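# Fit heat sinks on power modules on a rotating indexing table

## Task

The indexing table is still for its first minute, then turns itself a quarter turn roughly every 30 s; after the fourth stop it makes a half-size turn, and the scene ends once that turn stops. While each of the four power modules faces the front, before the table brings it under the hood, place a heat sink on it. Each heat sink must lie flat on the module's blue thermal pad with fins pointing up and its four corner holes lined up over the module's four studs. The modules must stay in their nests and the pads must stay where they are stuck.

## Robot and tools

Robot: two arms, left_arm and right_arm, each with a two-finger parallel gripper and a wrist camera. Root links in the scene frame: left_arm at (+0.031, +0.281, 0) m, right_arm at (-0.028, -0.351, 0) m, both almost unrotated about z. A two-camera stand sits behind the arms. Loose objects may occasionally get a brief push from outside.

Frames: the scene frame has its origin at table-top height, midway between the nominal bases, +z up, +x out over the table, left_arm toward +y (not the image's left). Each arm reports its hand pose, velocities, targets and its wrist camera pose in its own base frame. The table and head cameras use the scene frame. Offsets in commands run along the axes of that arm's current Hand target. Gripper axes: fingers point along +z, they open and close along y. end_effector_position is the point between the pads, about 1 cm short of the tips. Printed poses may be off by a few centimetres, more at long reach.

Command rows: every moving call uses rows of 14 numbers in [-1, 1], always all 14 even when one arm is idle. Order: left_arm dx, dy, dz, rx, ry, rz, opening, then the same seven for right_arm. dx..rz are an offset, not a pose: they are measured from the arm's Hand target as it stood when the action or move began, in that target's own axes. Scale: 1.0 equals 0.6 m for dx, dy, dz and 180 degrees for the rotation; rx, ry, rz form one rotation vector. The opening is absolute: +1 fully open (0.094 m), -1 closed. Six zeros means no new pose for that arm; its opening is still sent, so repeat its current opening to leave it alone (0 is a real half-open command).

execute_actions(actions, cameras): actions is a list of actions, each a list of up to 15 rows, one per 1/30 s step; a short action keeps its last row until step 15. Every row of one action counts from the action's start pose, not the previous row; the next action counts from the new Hand target, so repeated offsets add up. cameras: list of names, ["all"], or []; images come by default only with an empty actions list. An empty list also shows the scene number and task.

move(target, speed, blend, opening_speed, grip_force, blocking, cameras): straight-line paths to one row or a list of up to 15 rows; every row in a list is an offset from the same starting Hand targets. speed in m/s, 0.002 to 2.9, default 0.25 (turn rate twice that in rad/s); one number or one per target. blend in metres rounds corners in a list (0 = full stop at each). opening_speed is change per second on the -1..+1 scale, at least 0.2; use it to close gently. grip_force is newtons per pad, 10 to 50, one value or one per arm; it persists; lower forces close slowly. blocking=false returns after about 0.5 s while the move continues. The move lasts at most 10 s. Paths do not avoid obstacles or the other arm; faster moves stray more and strike harder. Do not route the gripper close past its own base; go around it.

wait(seconds 0 to 3600): lets time pass with no new commands; a running move keeps going. stop(): brakes a running move. zoom_image(camera, region [x0, y0, x1, y1] pixels, at most 504 by 504): closer look at the latest image of cam_head_left, cam_head_right, cam_left_wrist or cam_right_wrist (all 896x504). read_manual(section="licences") only gives licence text. finished_scene(scene): ends the current scene irreversibly; give its number.

Results: per arm, end_effector_position (m) and end_effector_quat_wxyz in its base frame, Hand target (the last commanded pose after clipping; next offsets start here), Joint positions (last number is finger opening in metres), Joint torques, Joint velocities ("within noise" means still), grip_measured (opening on the command scale, reads a bit wide when empty, a bit narrow on a squeezed part), Tool commands, motor temperatures. A move adds a "move:" line: done (at rest within 10 mm and 2 degrees), off_target, moving, held (a check withheld steps or the clearance check stopped it), fault; limits=paced means the pose was clipped, limits=held that steps were withheld.

Behaviour: orientation is clipped per step to within 40 degrees of the present one. Friction and weight leave the gripper short, low or tilted; small moves may not happen or go sideways, so check pose after each move and correct tilt. If it rests short, send the remaining distance as an offset. An arm blocked by something keeps pressing until commanded back past its gripper. Grip force jumps to the limit shortly after contact; to release, command an opening well above grip_measured.

Heat: holding loads, stretching out, or pushing into an unreachable pose heats motors. MOTOR HOT appears at 75 °C; at 90 °C the arm folds and idles for the rest of the scene; at 100 °C it goes limp.

Avoid: dropping parts or releasing them while moving, slamming or hard pushes, hitting fixed or heavy things hard, arm stops, grippers or wrist cameras hitting each other (the clearance check does not prevent that), and closing one gripper on the other's fingers. Never let anything fall off the table or leave it set down off the table.

Each tool is called after "Emit:" by a JSON object that holds its "method" and its "body", one argument or row to a line.

## Session

Emit:
{"method": "execute_actions", "body": {
  "actions": []
}}

Scene clock: 0.00 s.
left_arm: end_effector_position=(+0.3017, -0.0380, +0.2821) grip_measured=+1.000 end_effector_quat_wxyz=(+0.597, -0.076, +0.798, -0.022) | right_arm: end_effector_position=(+0.2833, -0.0172, +0.1976) grip_measured=+1.000 end_effector_quat_wxyz=(+0.449, +0.217, +0.854, +0.147)
Joint positions: left_arm=[-0.34 0.756 0.756 -0.312 -0.381 -0.251 0.094] | right_arm=[-0.194 0.774 0.685 -0.515 -0.218 0.418 0.094]
Joint velocities: within noise
Joint torques (N m): no reading
Motor temperatures (°C): left_arm=[26 31 32 27 23 27 27] | right_arm=[26 26 29 28 23 23 23]
Heat: left arm: 32 °C; right arm: 29 °C.
Hand target: left_arm +0.3021, -0.0381, +0.2885; +0.603, -0.078, +0.793, -0.025 | right_arm +0.2839, -0.0174, +0.2011; +0.452, +0.216, +0.853, +0.148
Tool commands: left_gripper/opening=+1.0 right_gripper/opening=+1.0

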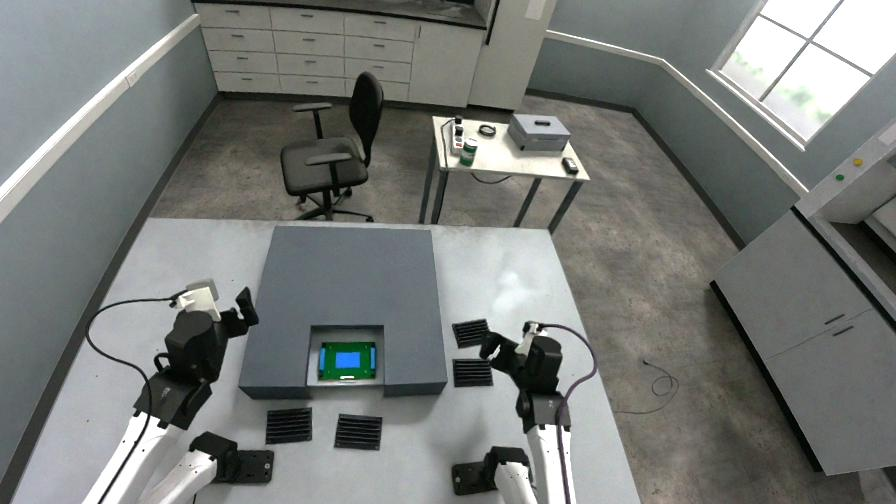

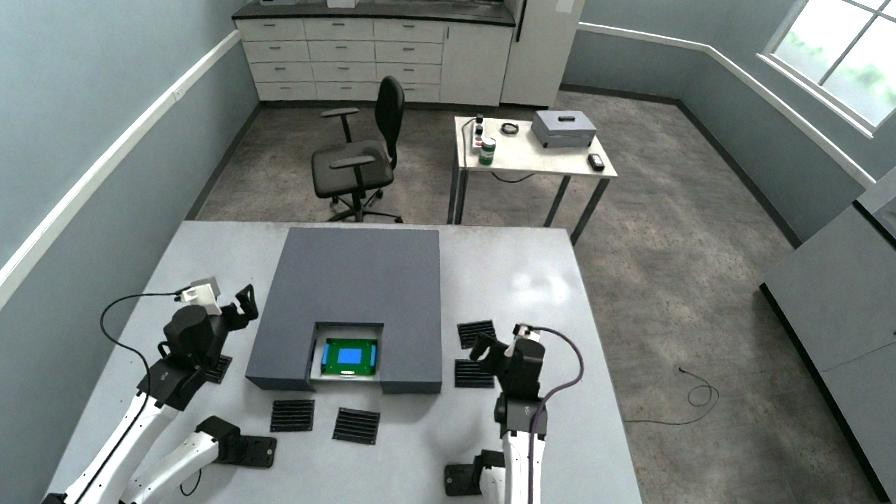

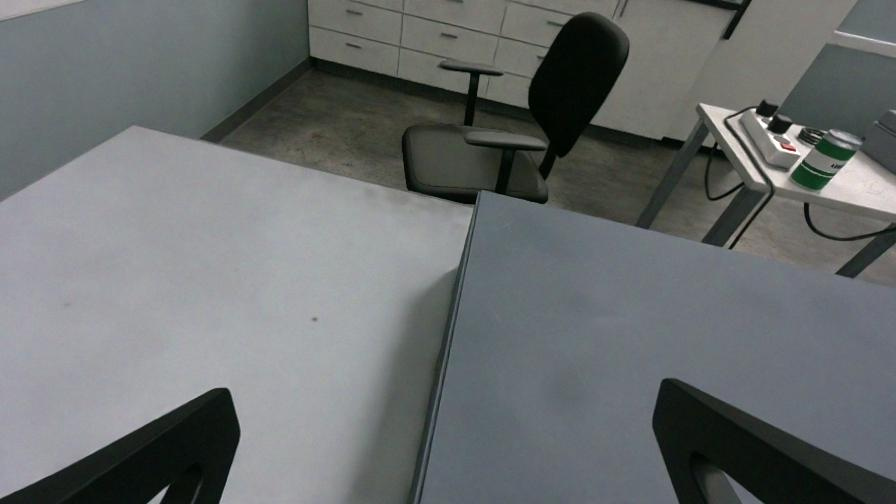

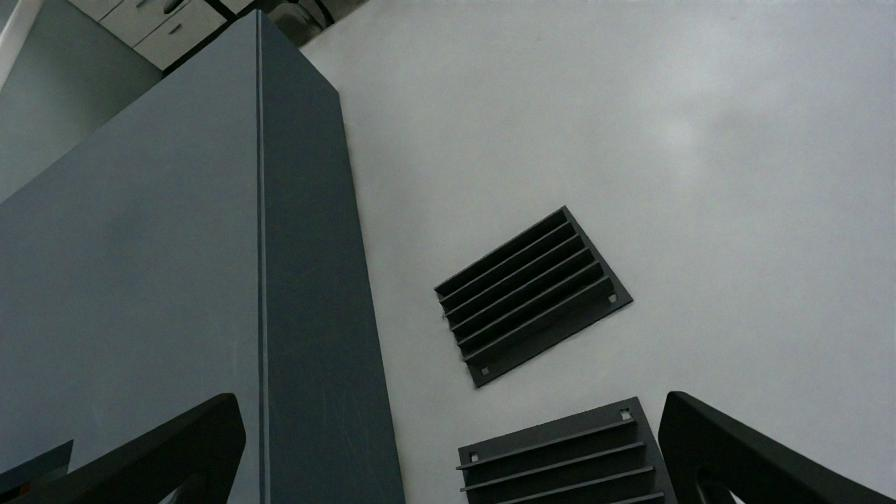

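Emit:
{"method": "zoom_image", "body": {
  "camera": "cam_head_left",
  "region": [240, 300, 500, 460]
}}

Emit:
{"method": "zoom_image", "body": {
  "camera": "cam_head_right",
  "region": [180, 300, 510, 480]
}}

Emit:
{"method": "zoom_image", "body": {
  "camera": "cam_right_wrist",
  "region": [400, 180, 700, 504]
}}

Scaled by 1.938 from the camera's image (finer frame: 1280x720).

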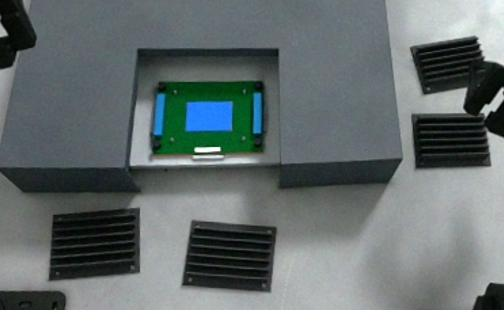

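Scaled by 1.527 from the camera's image (finer frame: 1280x720).

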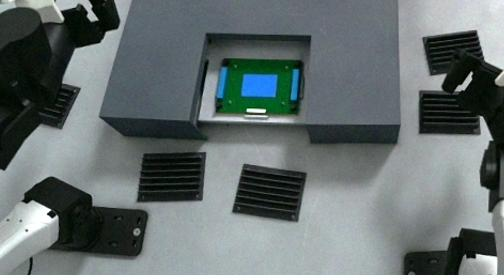

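Scaled by 1.556 from the camera's image (finer frame: 1280x720).

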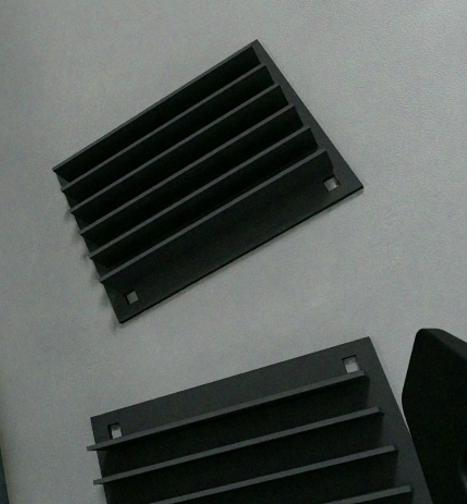

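Emit:
{"method": "move", "body": {
  "target": [0.4783, -0.3473, -0.2928, 0.3361, 0.3289, 0.4998, 1, 0.1660, -0.0382, 0.0930, 0.3003, 0.1412, 0.3298, 1],
  "speed": 0.55,
  "cameras": ["cam_head_left", "cam_left_wrist", "cam_right_wrist"]
}}

Scene clock: 10.50 s.
left_arm: end_effector_position=(+0.0815, -0.2915, +0.0884) grip_measured=+1.000 end_effector_quat_wxyz=(+0.006, +0.737, +0.676, +0.006) | right_arm: end_effector_position=(+0.2705, +0.0152, +0.0875) grip_measured=+1.000 end_effector_quat_wxyz=(+0.005, +0.721, +0.692, -0.004)
Joint positions: left_arm=[-1.307 1.692 1.296 -1.169 -0.016 0.349 0.094] | right_arm=[0.065 1.579 1.171 -1.163 0.013 1.676 0.094]
Joint torques (N m): left_arm=[-0.9 -6.93 10.02 0.13 0.16 0.09] | right_arm=[-0.53 -5.57 8.13 0.18 -0.08 0.19]
Heat: left arm: 34 °C; right arm: 31 °C.
Hand target: left_arm +0.0782, -0.2972, +0.0900; +0.000, +0.743, +0.669, +0.000 | right_arm +0.2755, +0.0160, +0.0900; +0.000, +0.728, +0.686, +0.000
Off the commanded pose: left_arm 0.007 m, 1 deg | right_arm 0.006 m, 1 deg.
move: done
cam_left_wrist: T_world_to_cam=[[-0.99583, 0.0912, -0.00096, 0.10582], [0.08281, 0.90858, 0.40942, 0.25942], [0.03821, 0.40764, -0.91234, 0.28816]] pos_world=[0.07288, -0.36282, 0.15679]
cam_right_wrist: T_world_to_cam=[[-0.99899, 0.04208, -0.01577, 0.27178], [0.03198, 0.91232, 0.40822, -0.02033], [0.03157, 0.4073, -0.91275, 0.15575]] pos_world=[0.26724, -0.05633, 0.15474]

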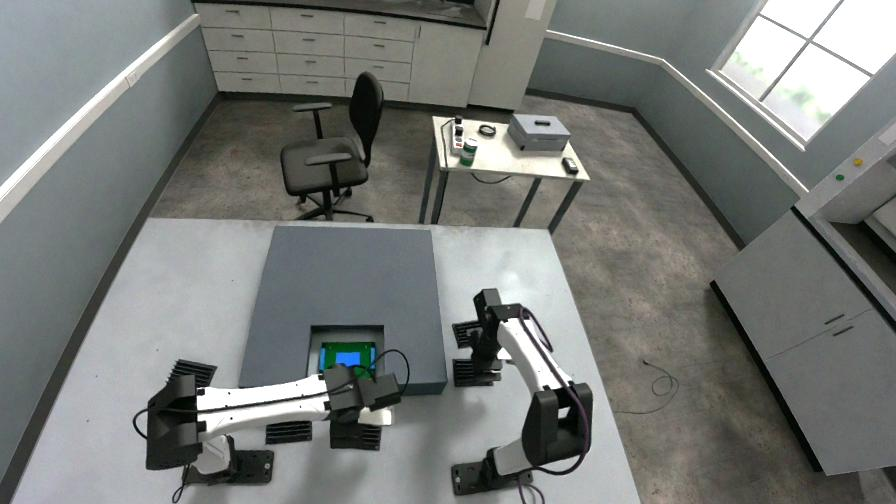

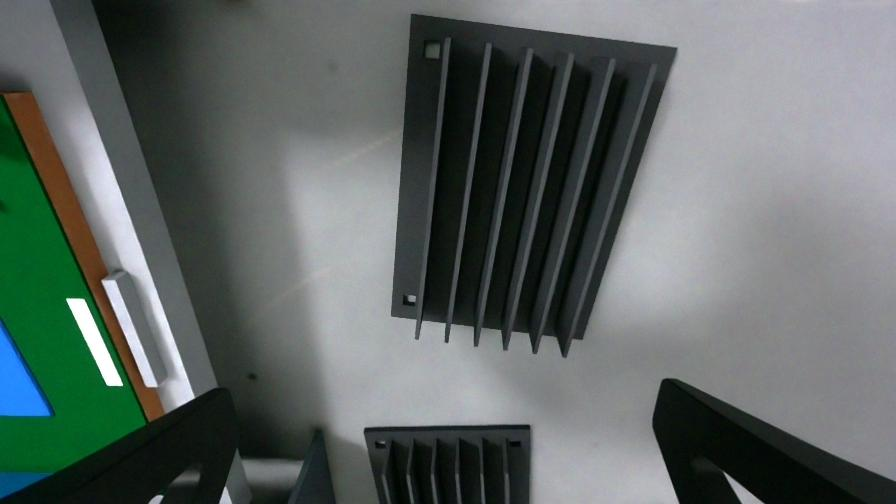

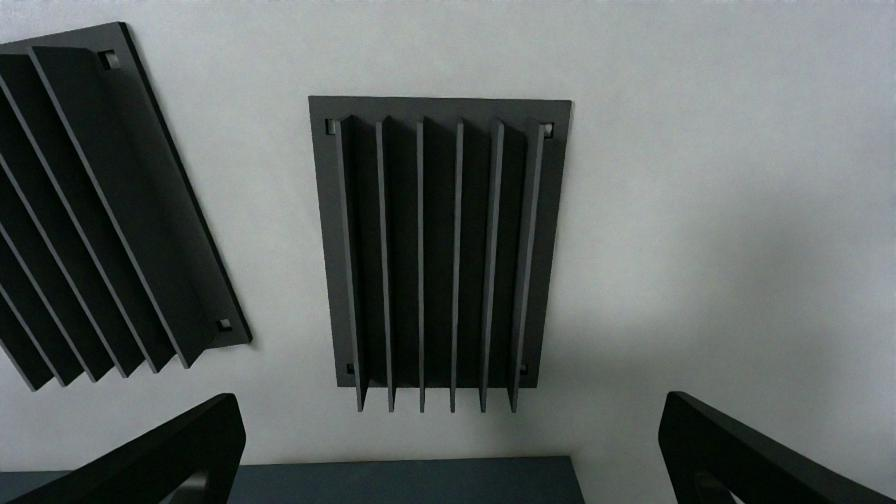

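Emit:
{"method": "move", "body": {
  "target": [-0.0395, -0.0448, 0.1, 0, 0, 0.0394, 1, -0.0017, 0.01, 0.095, 0, 0, 0.006, 1],
  "speed": 0.12,
  "cameras": ["cam_left_wrist", "cam_right_wrist"]
}}

Scene clock: 13.97 s.
left_arm: end_effector_position=(+0.0536, -0.3181, +0.0397) grip_measured=+1.000 end_effector_quat_wxyz=(+0.011, +0.777, +0.629, +0.002) | right_arm: end_effector_position=(+0.2849, +0.0145, +0.0415) grip_measured=+1.000 end_effector_quat_wxyz=(+0.012, +0.728, +0.685, +0.004)
Joint positions: left_arm=[-1.412 1.801 1.227 -0.98 -0.015 0.369 0.094] | right_arm=[0.058 1.658 1.066 -0.956 0.013 1.689 0.094]
Joint torques (N m): left_arm=[-0.9 -7.76 5.48 0.46 0.18 0.11] | right_arm=[-0.59 -6.19 4.44 0.41 -0.07 0.19]
Heat: left arm: 35 °C; right arm: 31 °C.
Hand target: left_arm +0.0490, -0.3179, +0.0300; +0.000, +0.783, +0.622, +0.000 | right_arm +0.2816, +0.0146, +0.0330; +0.000, +0.734, +0.679, +0.000
Off the commanded pose: left_arm 0.011 m, 2 deg | right_arm 0.009 m, 2 deg.
move: off_target (left_arm)
cam_left_wrist: T_world_to_cam=[[-0.97683, 0.214, -0.00317, 0.11844], [0.19482, 0.89521, 0.4008, 0.29585], [0.0886, 0.39089, -0.91616, 0.24788]] pos_world=[0.03609, -0.38709, 0.1089]
cam_right_wrist: T_world_to_cam=[[-0.99744, 0.06113, -0.03708, 0.28562], [0.04055, 0.91086, 0.41073, -0.00389], [0.05889, 0.40817, -0.911, 0.10569]] pos_world=[0.27882, -0.05706, 0.10847]

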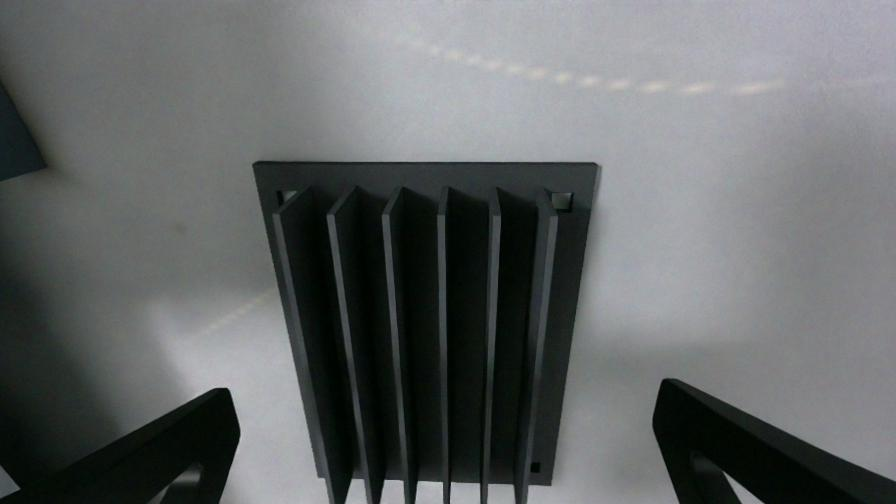

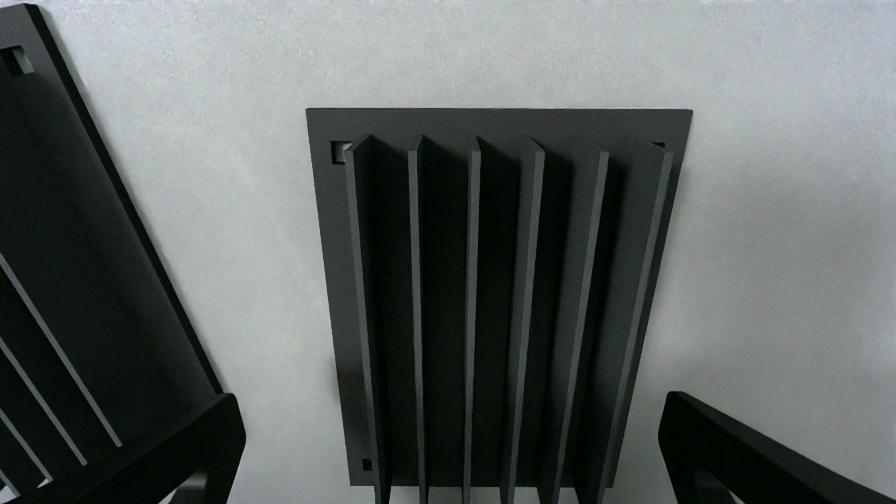

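Emit:
{"method": "move", "body": {
  "target": [0.0140, 0.0048, 0.03, 0, 0, 0, 1, -0.0092, -0.0110, 0.0183, 0, 0, 0, 1],
  "speed": 0.08,
  "cameras": ["cam_left_wrist", "cam_right_wrist"]
}}

Scene clock: 16.30 s.
left_arm: end_effector_position=(+0.0547, -0.3129, +0.0232) grip_measured=+1.000 end_effector_quat_wxyz=(+0.013, +0.781, +0.624, +0.001) | right_arm: end_effector_position=(+0.2777, +0.0094, +0.0280) grip_measured=+1.000 end_effector_quat_wxyz=(+0.009, +0.734, +0.679, +0.001)
Joint positions: left_arm=[-1.406 1.801 1.156 -0.904 -0.015 0.387 0.094] | right_arm=[0.041 1.658 1.008 -0.907 0.012 1.69 0.094]
Joint torques (N m): left_arm=[0.06 -7.23 5.12 0.54 0.19 0.12] | right_arm=[-0.62 -6.87 4.27 0.41 -0.07 -0.01]
Heat: left arm: 35 °C; right arm: 31 °C.
Hand target: left_arm +0.0538, -0.3103, +0.0120; +0.000, +0.783, +0.622, +0.000 | right_arm +0.2744, +0.0096, +0.0220; +0.000, +0.734, +0.679, +0.000
Off the commanded pose: left_arm 0.011 m, 2 deg | right_arm 0.007 m, 1 deg.
move: off_target (left_arm)
cam_left_wrist: T_world_to_cam=[[-0.97414, 0.22588, -0.00555, 0.12197], [0.20525, 0.89491, 0.39625, 0.29705], [0.09448, 0.38487, -0.91812, 0.22832]] pos_world=[0.03628, -0.38125, 0.0926]
cam_right_wrist: T_world_to_cam=[[-0.99649, 0.07864, -0.02876, 0.27748], [0.05997, 0.90997, 0.41031, 0.00124], [0.05844, 0.40715, -0.91149, 0.0961]] pos_world=[0.27082, -0.06208, 0.09506]

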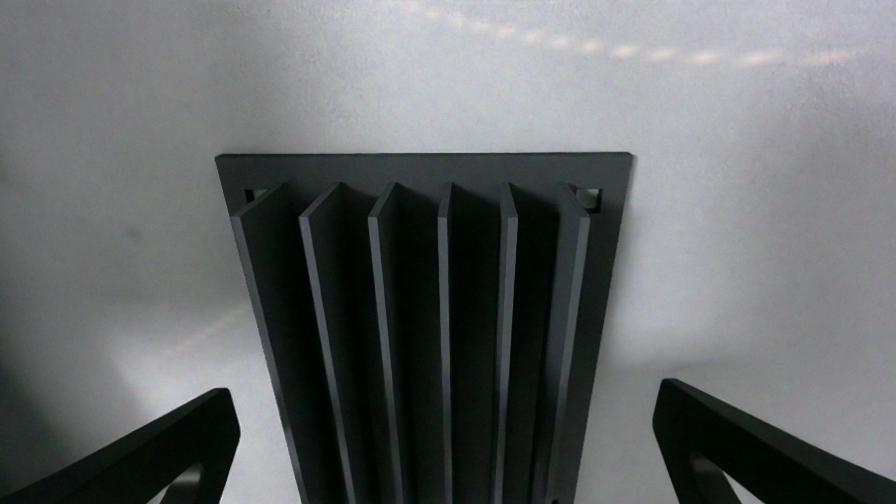

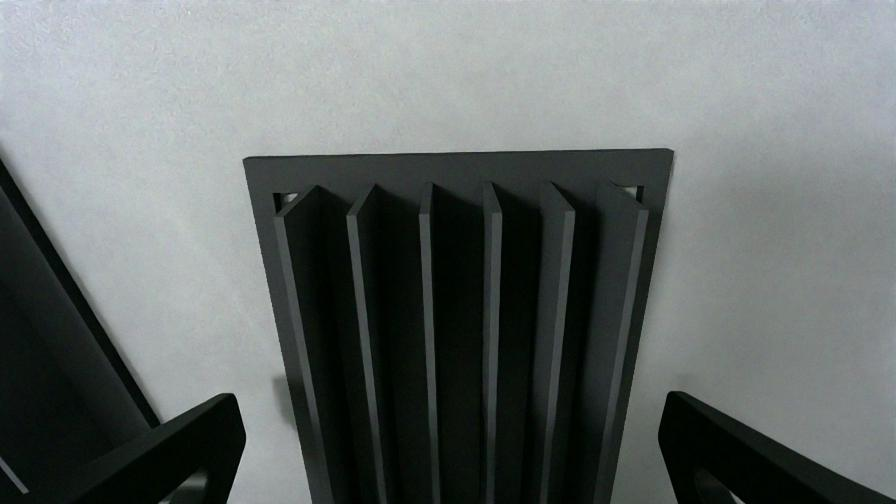

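Emit:
{"method": "move", "body": {
  "target": [0, 0, 0, 0, 0, 0, -0.15, 0, 0, 0, 0, 0, 0, -0.15],
  "opening_speed": 1.2,
  "cameras": ["cam_left_wrist", "cam_right_wrist"]
}}

Scene clock: 17.93 s.
left_arm: end_effector_position=(+0.0568, -0.3139, +0.0232) grip_measured=+0.179 end_effector_quat_wxyz=(+0.016, +0.780, +0.626, +0.000) | right_arm: end_effector_position=(+0.2765, +0.0094, +0.0278) grip_measured=+0.210 end_effector_quat_wxyz=(+0.008, +0.734, +0.679, +0.000)
Joint positions: left_arm=[-1.401 1.801 1.156 -0.898 -0.016 0.388 0.055] | right_arm=[0.041 1.658 1.008 -0.911 0.012 1.69 0.057]
Joint torques (N m): left_arm=[-0.36 -7.25 5.18 0.46 0.2 0.1] | right_arm=[-0.55 -6.9 4.4 0.42 -0.06 -0.01]
Heat: left arm: 35 °C; right arm: 31 °C.
Hand target: left_arm +0.0538, -0.3103, +0.0120; +0.000, +0.783, +0.622, +0.001 | right_arm +0.2746, +0.0096, +0.0221; +0.000, +0.734, +0.679, +0.000
Off the commanded pose: left_arm 0.012 m, 2 deg | right_arm 0.006 m, 1 deg.
move: done
cam_left_wrist: T_world_to_cam=[[-0.97498, 0.22212, -0.00916, 0.1233], [0.20085, 0.89779, 0.39195, 0.2987], [0.09528, 0.38031, -0.91994, 0.22713]] pos_world=[0.03857, -0.38194, 0.093]
cam_right_wrist: T_world_to_cam=[[-0.99661, 0.07856, -0.02454, 0.27631], [0.06162, 0.90989, 0.41024, 0.00093], [0.05456, 0.40733, -0.91165, 0.09703]] pos_world=[0.27002, -0.06208, 0.09485]

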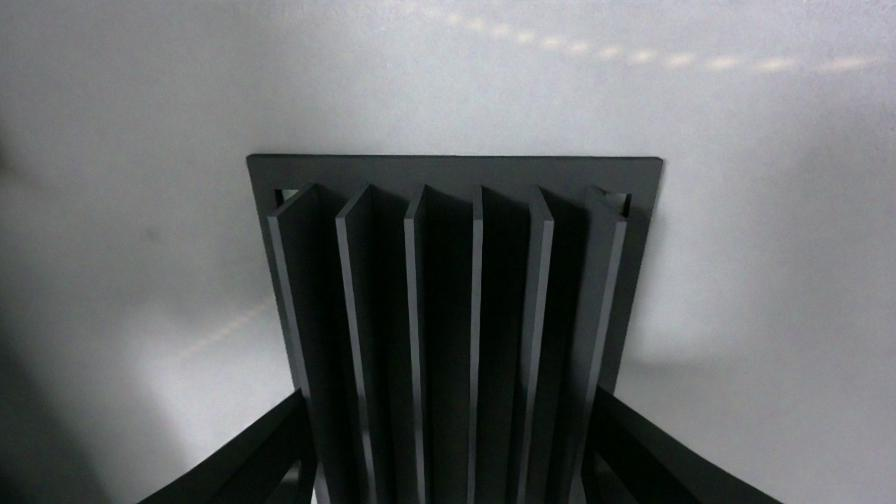

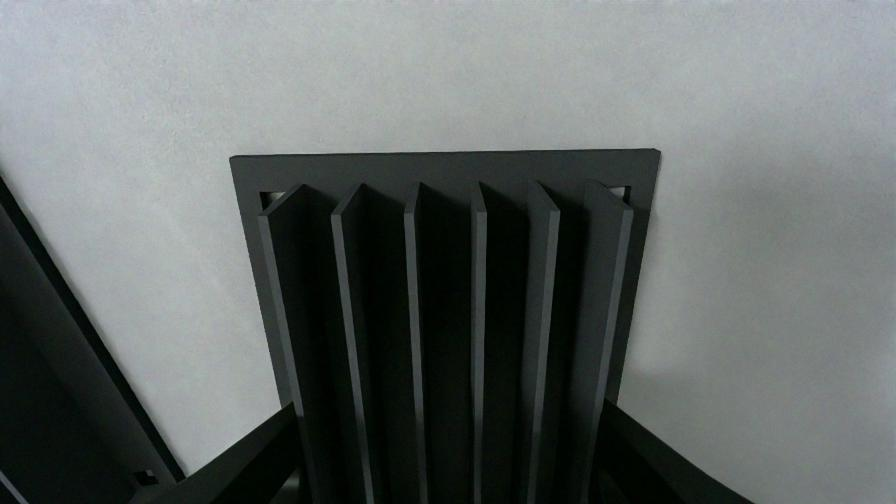

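Emit:
{"method": "move", "body": {
  "target": [
    [0, 0, -0.15, 0, 0, 0, -0.15, 0, 0, -0.15, 0, 0, 0, -0.15],
    [0.0904, 0.2685, -0.28, 0, 0, -0.059, -0.15, 0, 0, -0.2133, 0, 0, -0.5, -0.15]
  ],
  "speed": 0.4,
  "blend": [0.03, 0],
  "cameras": ["cam_head_left", "cam_left_wrist", "cam_right_wrist"]
}}

Emit:
{"method": "zoom_image", "body": {
  "camera": "cam_left_wrist",
  "region": [200, 0, 700, 260]
}}

Scene clock: 23.23 s.
left_arm: end_effector_position=(+0.2201, -0.2904, +0.1767) grip_measured=+0.179 end_effector_quat_wxyz=(+0.020, +0.719, +0.694, +0.004) | right_arm: end_effector_position=(+0.2695, +0.0091, +0.1411) grip_measured=+0.210 end_effector_quat_wxyz=(-0.010, +0.043, +0.999, -0.007)
Joint positions: left_arm=[-0.928 1.92 1.933 -1.544 -0.012 0.678 0.055] | right_arm=[0.041 1.582 1.388 -1.398 0.011 0.127 0.057]
Joint torques (N m): left_arm=[-0.03 -9.69 10.52 0.19 0.16 0.1] | right_arm=[-0.47 -7.62 8.85 0.17 -0.09 -0.08]
Heat: left arm: 35 °C; right arm: 32 °C.
Hand target: left_arm +0.2229, -0.2941, +0.1801; +0.000, +0.722, +0.692, +0.001 | right_arm +0.2745, +0.0097, +0.1499; +0.000, +0.039, +0.999, +0.000
Off the commanded pose: left_arm 0.006 m, 2 deg | right_arm 0.010 m, 1 deg.
joint sent to its limit (left arm) — joint 4 (wrist pitch), lower limit. The joint targets are off in orientation, not in position.
move: done
cam_left_wrist: T_world_to_cam=[[-0.999, 0.04111, -0.01752, 0.23289], [0.03108, 0.92083, 0.38873, 0.22924], [0.03211, 0.3878, -0.92119, 0.36011]] pos_world=[0.21397, -0.36031, 0.24669]
cam_right_wrist: T_world_to_cam=[[-0.0867, -0.99623, 0.00022, 0.03321], [-0.89561, 0.07804, 0.43794, 0.21671], [-0.4363, 0.03777, -0.89901, 0.33473]] pos_world=[0.34301, 0.00353, 0.20601]

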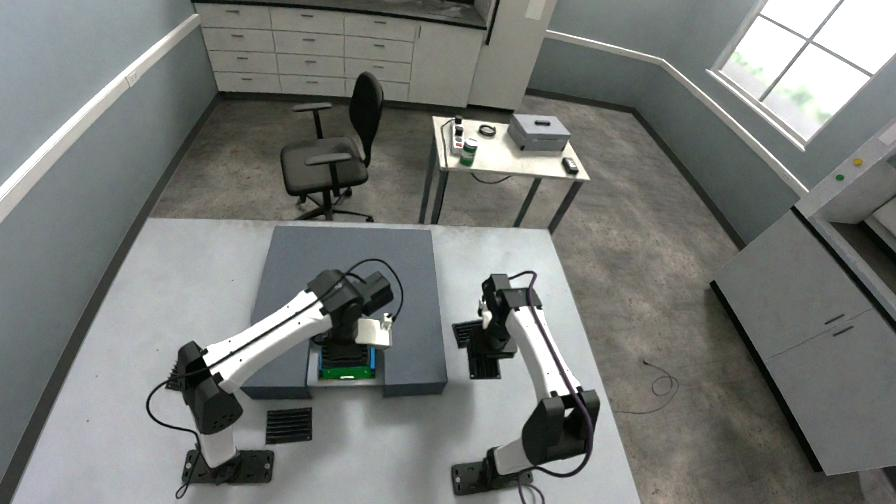

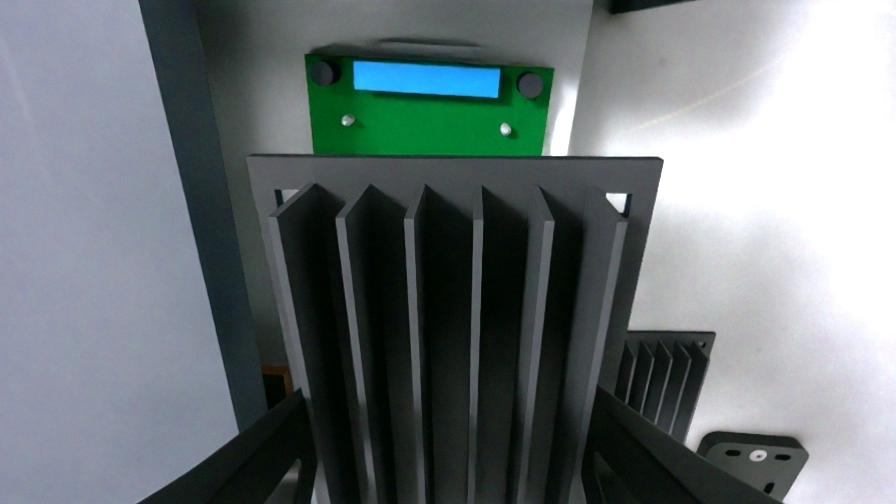

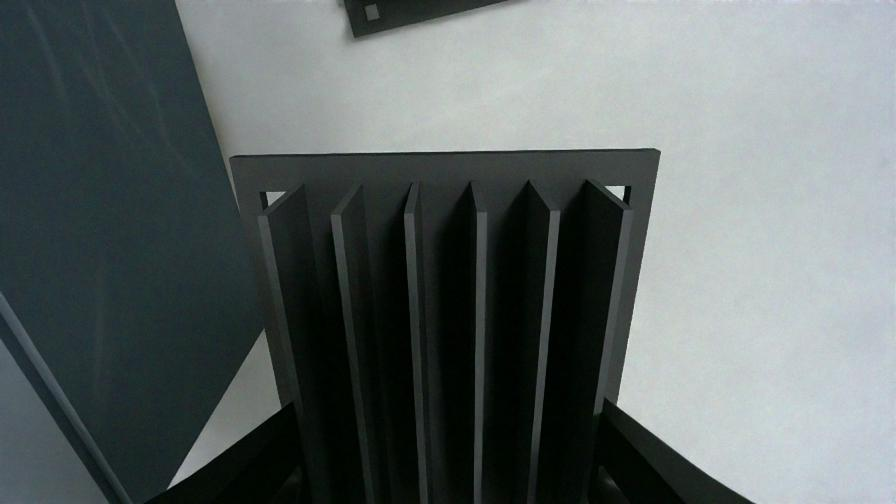

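Scaled by 1.008 from the camera's image (finer frame: 1280x720).

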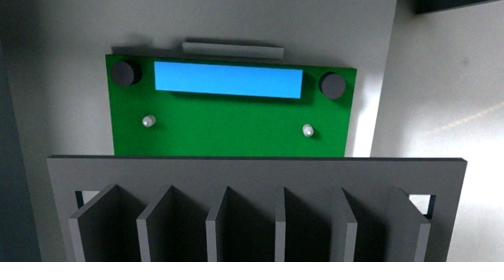

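Emit:
{"method": "zoom_image", "body": {
  "camera": "cam_left_wrist",
  "region": [240, 100, 370, 230]
}}

Emit:
{"method": "zoom_image", "body": {
  "camera": "cam_left_wrist",
  "region": [490, 60, 670, 240]
}}

Scaled by 3.877 from the camera's image (finer frame: 1280x720).

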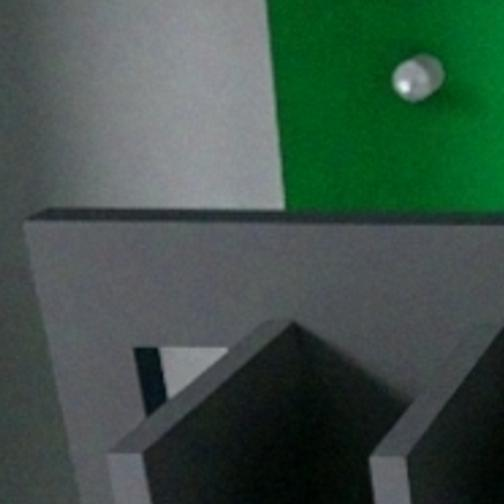

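Scaled by 2.800 from the camera's image (finer frame: 1280x720).

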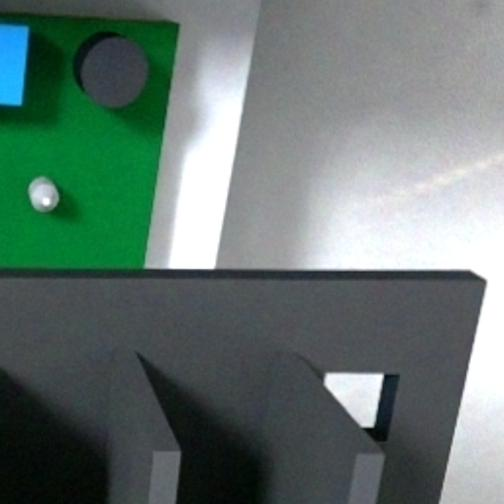

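Emit:
{"method": "move", "body": {
  "target": [-0.0023, 0.0195, 0.1535, 0, 0, 0.0133, -0.15, 0, 0, 0, 0, 0, -0.2625, -0.15],
  "speed": 0.25,
  "cameras": ["cam_left_wrist"]
}}

Emit:
{"method": "zoom_image", "body": {
  "camera": "cam_left_wrist",
  "region": [240, 60, 460, 240]
}}

Emit:
{"method": "zoom_image", "body": {
  "camera": "cam_left_wrist",
  "region": [460, 60, 680, 240]
}}

Scene clock: 28.50 s.
left_arm: end_effector_position=(+0.2334, -0.2952, +0.0968) grip_measured=+0.179 end_effector_quat_wxyz=(+0.006, +0.734, +0.679, +0.006) | right_arm: end_effector_position=(+0.2694, +0.0091, +0.1411) grip_measured=+0.210 end_effector_quat_wxyz=(-0.012, -0.361, +0.932, -0.002)
Joint positions: left_arm=[-0.907 1.966 1.677 -1.27 -0.012 0.742 0.055] | right_arm=[0.041 1.582 1.388 -1.399 0.011 -0.698 0.057]
Joint torques (N m): left_arm=[0.06 -10.48 5.91 0.43 0.17 0.11] | right_arm=[-0.54 -7.54 8.79 0.17 -0.16 -0.11]
Heat: left arm: 35 °C; right arm: 32 °C.
Hand target: left_arm +0.2346, -0.2958, +0.0880; +0.000, +0.736, +0.677, +0.001 | right_arm +0.2744, +0.0097, +0.1499; +0.000, -0.364, +0.931, +0.000
Off the commanded pose: left_arm 0.009 m, 1 deg | right_arm 0.010 m, 1 deg.
move: done
cam_left_wrist: T_world_to_cam=[[-0.99643, 0.08439, 0.00004, 0.25541], [0.077, 0.90904, 0.40954, 0.24818], [0.03453, 0.40809, -0.91229, 0.2925]] pos_world=[0.22529, -0.36653, 0.1652]

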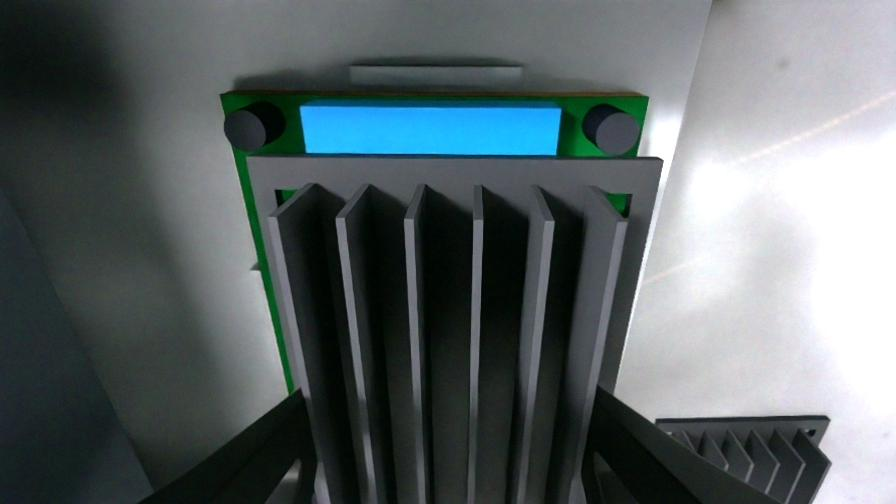

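Scaled by 2.291 from the camera's image (finer frame: 1280x720).

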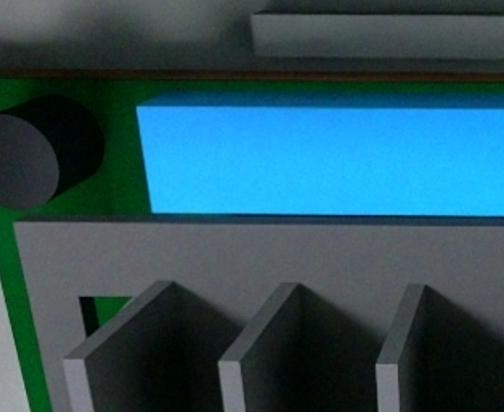

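Scaled by 2.291 from the camera's image (finer frame: 1280x720).

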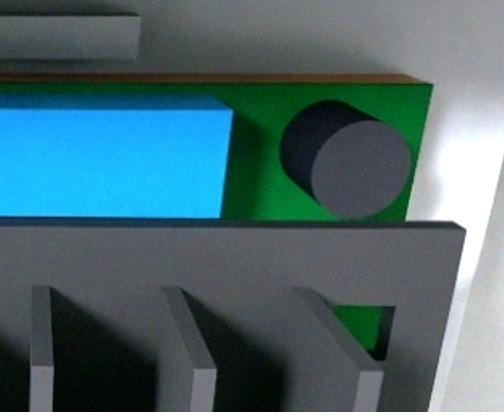

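Emit:
{"method": "zoom_image", "body": {
  "camera": "cam_left_wrist",
  "region": [190, 70, 330, 230]
}}

Emit:
{"method": "zoom_image", "body": {
  "camera": "cam_left_wrist",
  "region": [200, 220, 340, 420]
}}

Scaled by 3.150 from the camera's image (finer frame: 1280x720).

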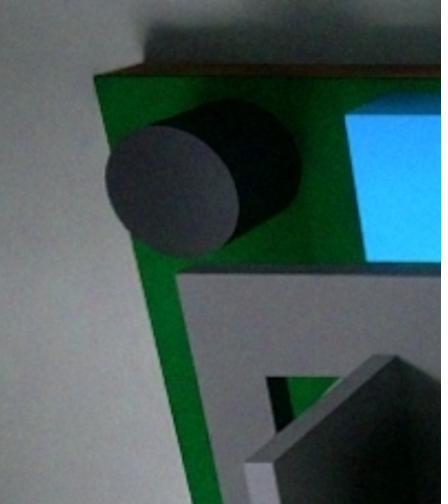

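Scaled by 2.520 from the camera's image (finer frame: 1280x720).

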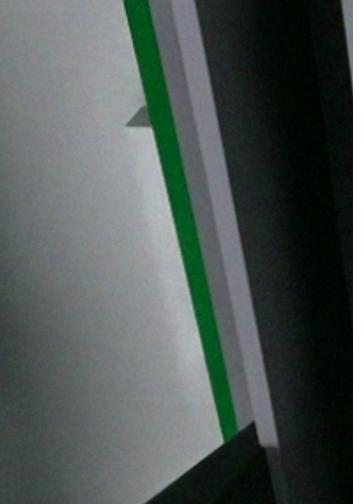

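Emit:
{"method": "move", "body": {
  "target": [0.0108, 0.0097, 0.015, 0, -0.0167, 0.0017, -0.15, 0, 0, 0, 0, 0, -0.2625, -0.15],
  "speed": 0.25,
  "cameras": ["cam_left_wrist"]
}}

Emit:
{"method": "zoom_image", "body": {
  "camera": "cam_left_wrist",
  "region": [190, 40, 450, 240]
}}

Emit:
{"method": "zoom_image", "body": {
  "camera": "cam_left_wrist",
  "region": [450, 40, 710, 240]
}}

Scene clock: 38.20 s.
left_arm: end_effector_position=(+0.2371, -0.2901, +0.0841) grip_measured=+0.179 end_effector_quat_wxyz=(+0.009, +0.736, +0.677, -0.013) | right_arm: end_effector_position=(+0.2694, +0.0091, +0.1411) grip_measured=+0.210 end_effector_quat_wxyz=(+0.012, +0.705, -0.710, -0.003)
Joint positions: left_arm=[-0.874 1.955 1.611 -1.207 0.025 0.781 0.055] | right_arm=[0.041 1.582 1.388 -1.399 0.011 -1.522 0.057]
Joint torques (N m): left_arm=[0.58 -12.53 4.1 0.72 0.19 0.19] | right_arm=[-0.55 -7.61 8.75 0.11 -0.2 -0.09]
Motor temperatures (°C): left_arm=[26 37 35 28 23 27 28] | right_arm=[26 28 33 28 23 23 24]
Heat: left arm: 37 °C; right arm: 33 °C.
Hand target: left_arm +0.2409, -0.2900, +0.0790; +0.018, +0.738, +0.674, -0.019 | right_arm +0.2745, +0.0097, +0.1499; +0.000, +0.707, -0.707, +0.000
Off the commanded pose: left_arm 0.006 m, 1 deg | right_arm 0.010 m, 1 deg.
move: done
cam_left_wrist: T_world_to_cam=[[-0.99569, 0.09055, 0.02026, 0.25858], [0.09142, 0.92002, 0.38106, 0.25057], [0.01587, 0.38127, -0.92433, 0.27639]] pos_world=[0.23017, -0.35932, 0.15475]

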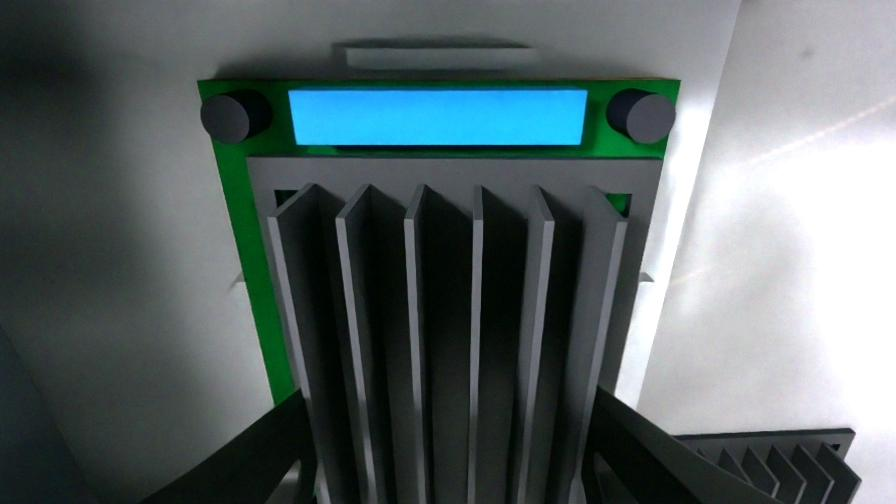

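Scaled by 1.938 from the camera's image (finer frame: 1280x720).

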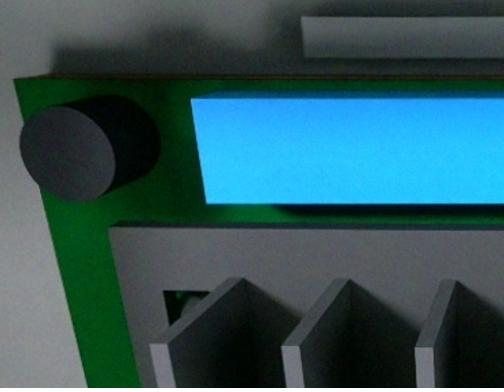

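Scaled by 1.938 from the camera's image (finer frame: 1280x720).

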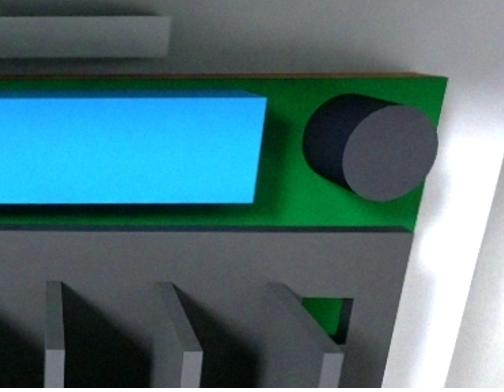

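Emit:
{"method": "zoom_image", "body": {
  "camera": "cam_left_wrist",
  "region": [260, 175, 320, 225]
}}

Emit:
{"method": "zoom_image", "body": {
  "camera": "cam_left_wrist",
  "region": [590, 175, 650, 225]
}}

Scaled by 8.400 from the camera's image (finer frame: 1280x720).

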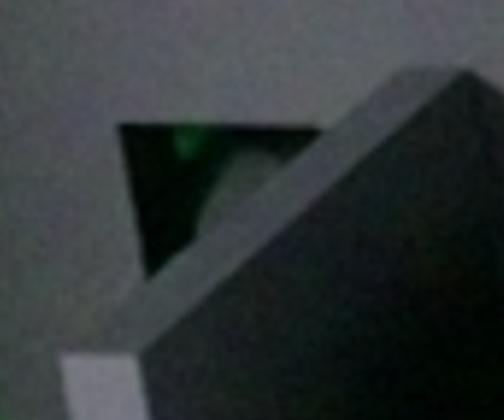

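Scaled by 8.400 from the camera's image (finer frame: 1280x720).

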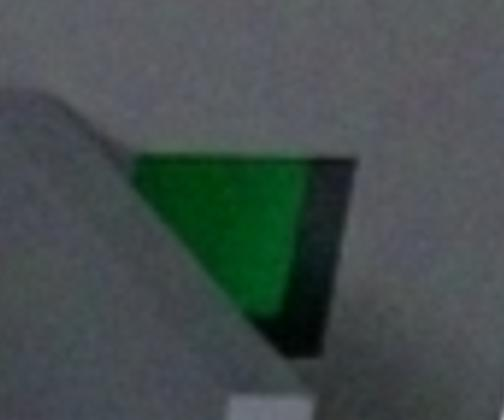

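Emit:
{"method": "move", "body": {
  "target": [0.0030, 0.0032, 0.0035, 0, 0, 0, -0.15, 0, 0, 0, 0, 0, 0, -0.15],
  "speed": 0.1,
  "cameras": ["cam_left_wrist"]
}}

Emit:
{"method": "zoom_image", "body": {
  "camera": "cam_left_wrist",
  "region": [260, 175, 320, 225]
}}

Emit:
{"method": "zoom_image", "body": {
  "camera": "cam_left_wrist",
  "region": [590, 175, 650, 225]
}}

Scene clock: 41.20 s.
left_arm: end_effector_position=(+0.2373, -0.2899, +0.0843) grip_measured=+0.179 end_effector_quat_wxyz=(+0.011, +0.736, +0.676, -0.016) | right_arm: end_effector_position=(+0.2694, +0.0091, +0.1411) grip_measured=+0.210 end_effector_quat_wxyz=(+0.012, +0.705, -0.709, -0.003)
Joint positions: left_arm=[-0.87 1.952 1.607 -1.203 0.031 0.785 0.055] | right_arm=[0.041 1.582 1.388 -1.399 0.011 -1.523 0.057]
Joint torques (N m): left_arm=[0.8 -12.03 4.01 0.78 0.11 0.2] | right_arm=[-0.55 -7.54 8.76 0.1 -0.2 -0.09]
Heat: left arm: 37 °C; right arm: 33 °C.
Hand target: left_arm +0.2430, -0.2885, +0.0769; +0.018, +0.738, +0.674, -0.019 | right_arm +0.2745, +0.0097, +0.1499; +0.000, +0.707, -0.707, +0.000
Off the commanded pose: left_arm 0.010 m, 1 deg | right_arm 0.010 m, 1 deg.
move: done
cam_left_wrist: T_world_to_cam=[[-0.99554, 0.09159, 0.02245, 0.25891], [0.09332, 0.92262, 0.37426, 0.25124], [0.01357, 0.37469, -0.92705, 0.27539]] pos_world=[0.23057, -0.35869, 0.15546]

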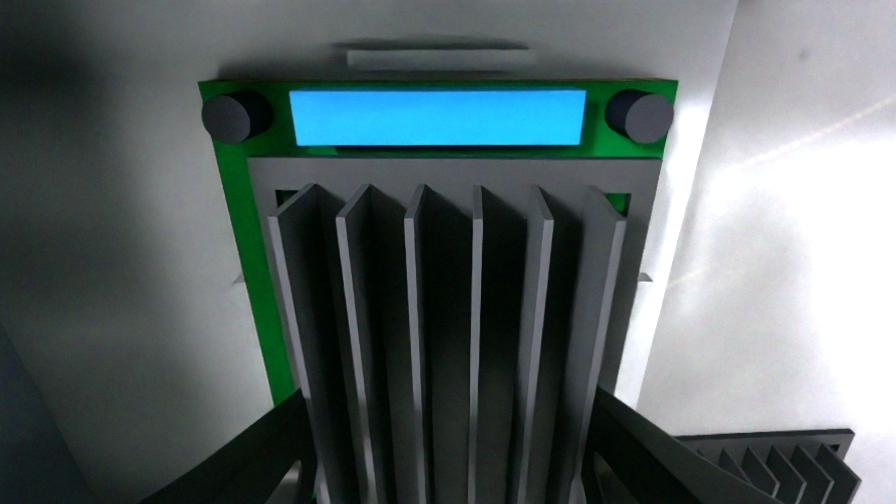

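Scaled by 8.400 from the camera's image (finer frame: 1280x720).

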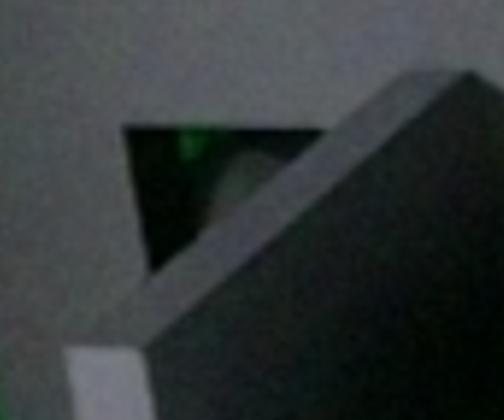

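Scaled by 8.400 from the camera's image (finer frame: 1280x720).

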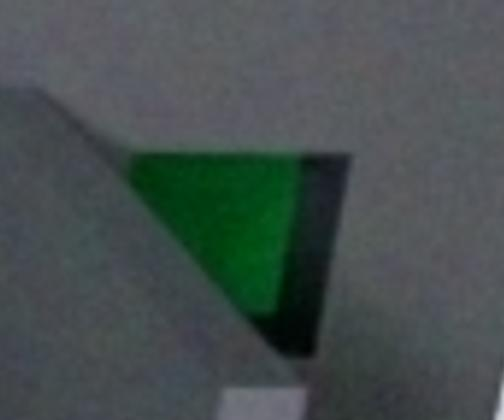

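Emit:
{"method": "move", "body": {
  "target": [0.0025, 0.0025, 0.006, 0, 0, 0, -0.15, 0, 0, 0, 0, 0, 0, -0.15],
  "speed": 0.1,
  "cameras": ["cam_left_wrist"]
}}

Emit:
{"method": "zoom_image", "body": {
  "camera": "cam_left_wrist",
  "region": [260, 175, 320, 225]
}}

Emit:
{"method": "zoom_image", "body": {
  "camera": "cam_left_wrist",
  "region": [590, 175, 650, 225]
}}

Scene clock: 42.07 s.
left_arm: end_effector_position=(+0.2374, -0.2897, +0.0842) grip_measured=+0.179 end_effector_quat_wxyz=(+0.013, +0.737, +0.676, -0.019) | right_arm: end_effector_position=(+0.2694, +0.0091, +0.1411) grip_measured=+0.210 end_effector_quat_wxyz=(+0.012, +0.705, -0.709, -0.003)
Joint positions: left_arm=[-0.868 1.946 1.598 -1.194 0.036 0.788 0.055] | right_arm=[0.041 1.582 1.388 -1.399 0.011 -1.523 0.057]
Joint torques (N m): left_arm=[1.05 -11.11 3.7 0.8 0.07 0.26] | right_arm=[-0.55 -7.53 8.81 0.13 -0.2 -0.09]
Heat: left arm: 37 °C; right arm: 33 °C.
Hand target: left_arm +0.2446, -0.2872, +0.0731; +0.018, +0.738, +0.674, -0.019 | right_arm +0.2745, +0.0097, +0.1499; +0.000, +0.707, -0.707, +0.000
Off the commanded pose: left_arm 0.013 m, 1 deg | right_arm 0.010 m, 1 deg.
move: off_target (left_arm)
cam_left_wrist: T_world_to_cam=[[-0.99551, 0.09221, 0.02143, 0.25921], [0.09362, 0.9253, 0.3675, 0.25236], [0.01406, 0.36786, -0.92978, 0.27336]] pos_world=[0.23057, -0.35797, 0.15587]

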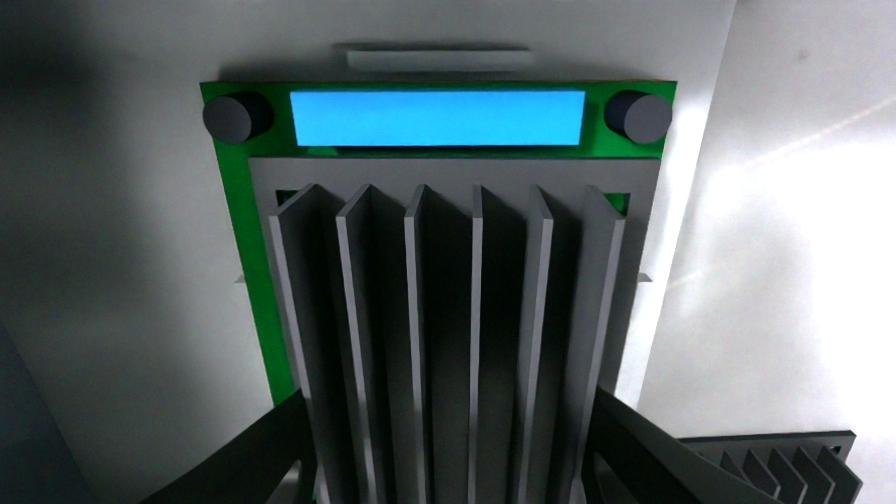

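Scaled by 8.400 from the camera's image (finer frame: 1280x720).

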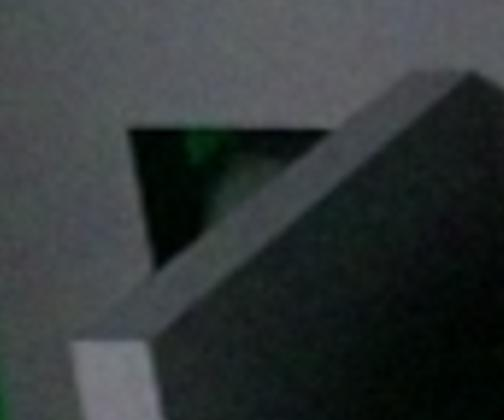

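Scaled by 8.400 from the camera's image (finer frame: 1280x720).

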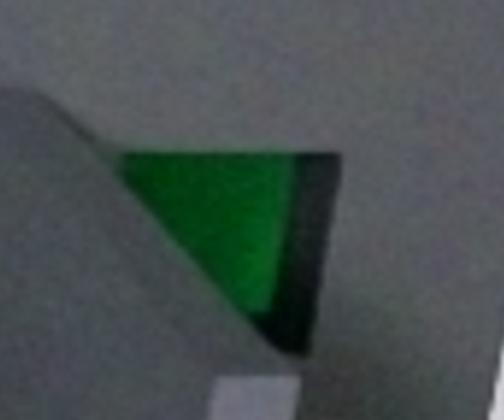

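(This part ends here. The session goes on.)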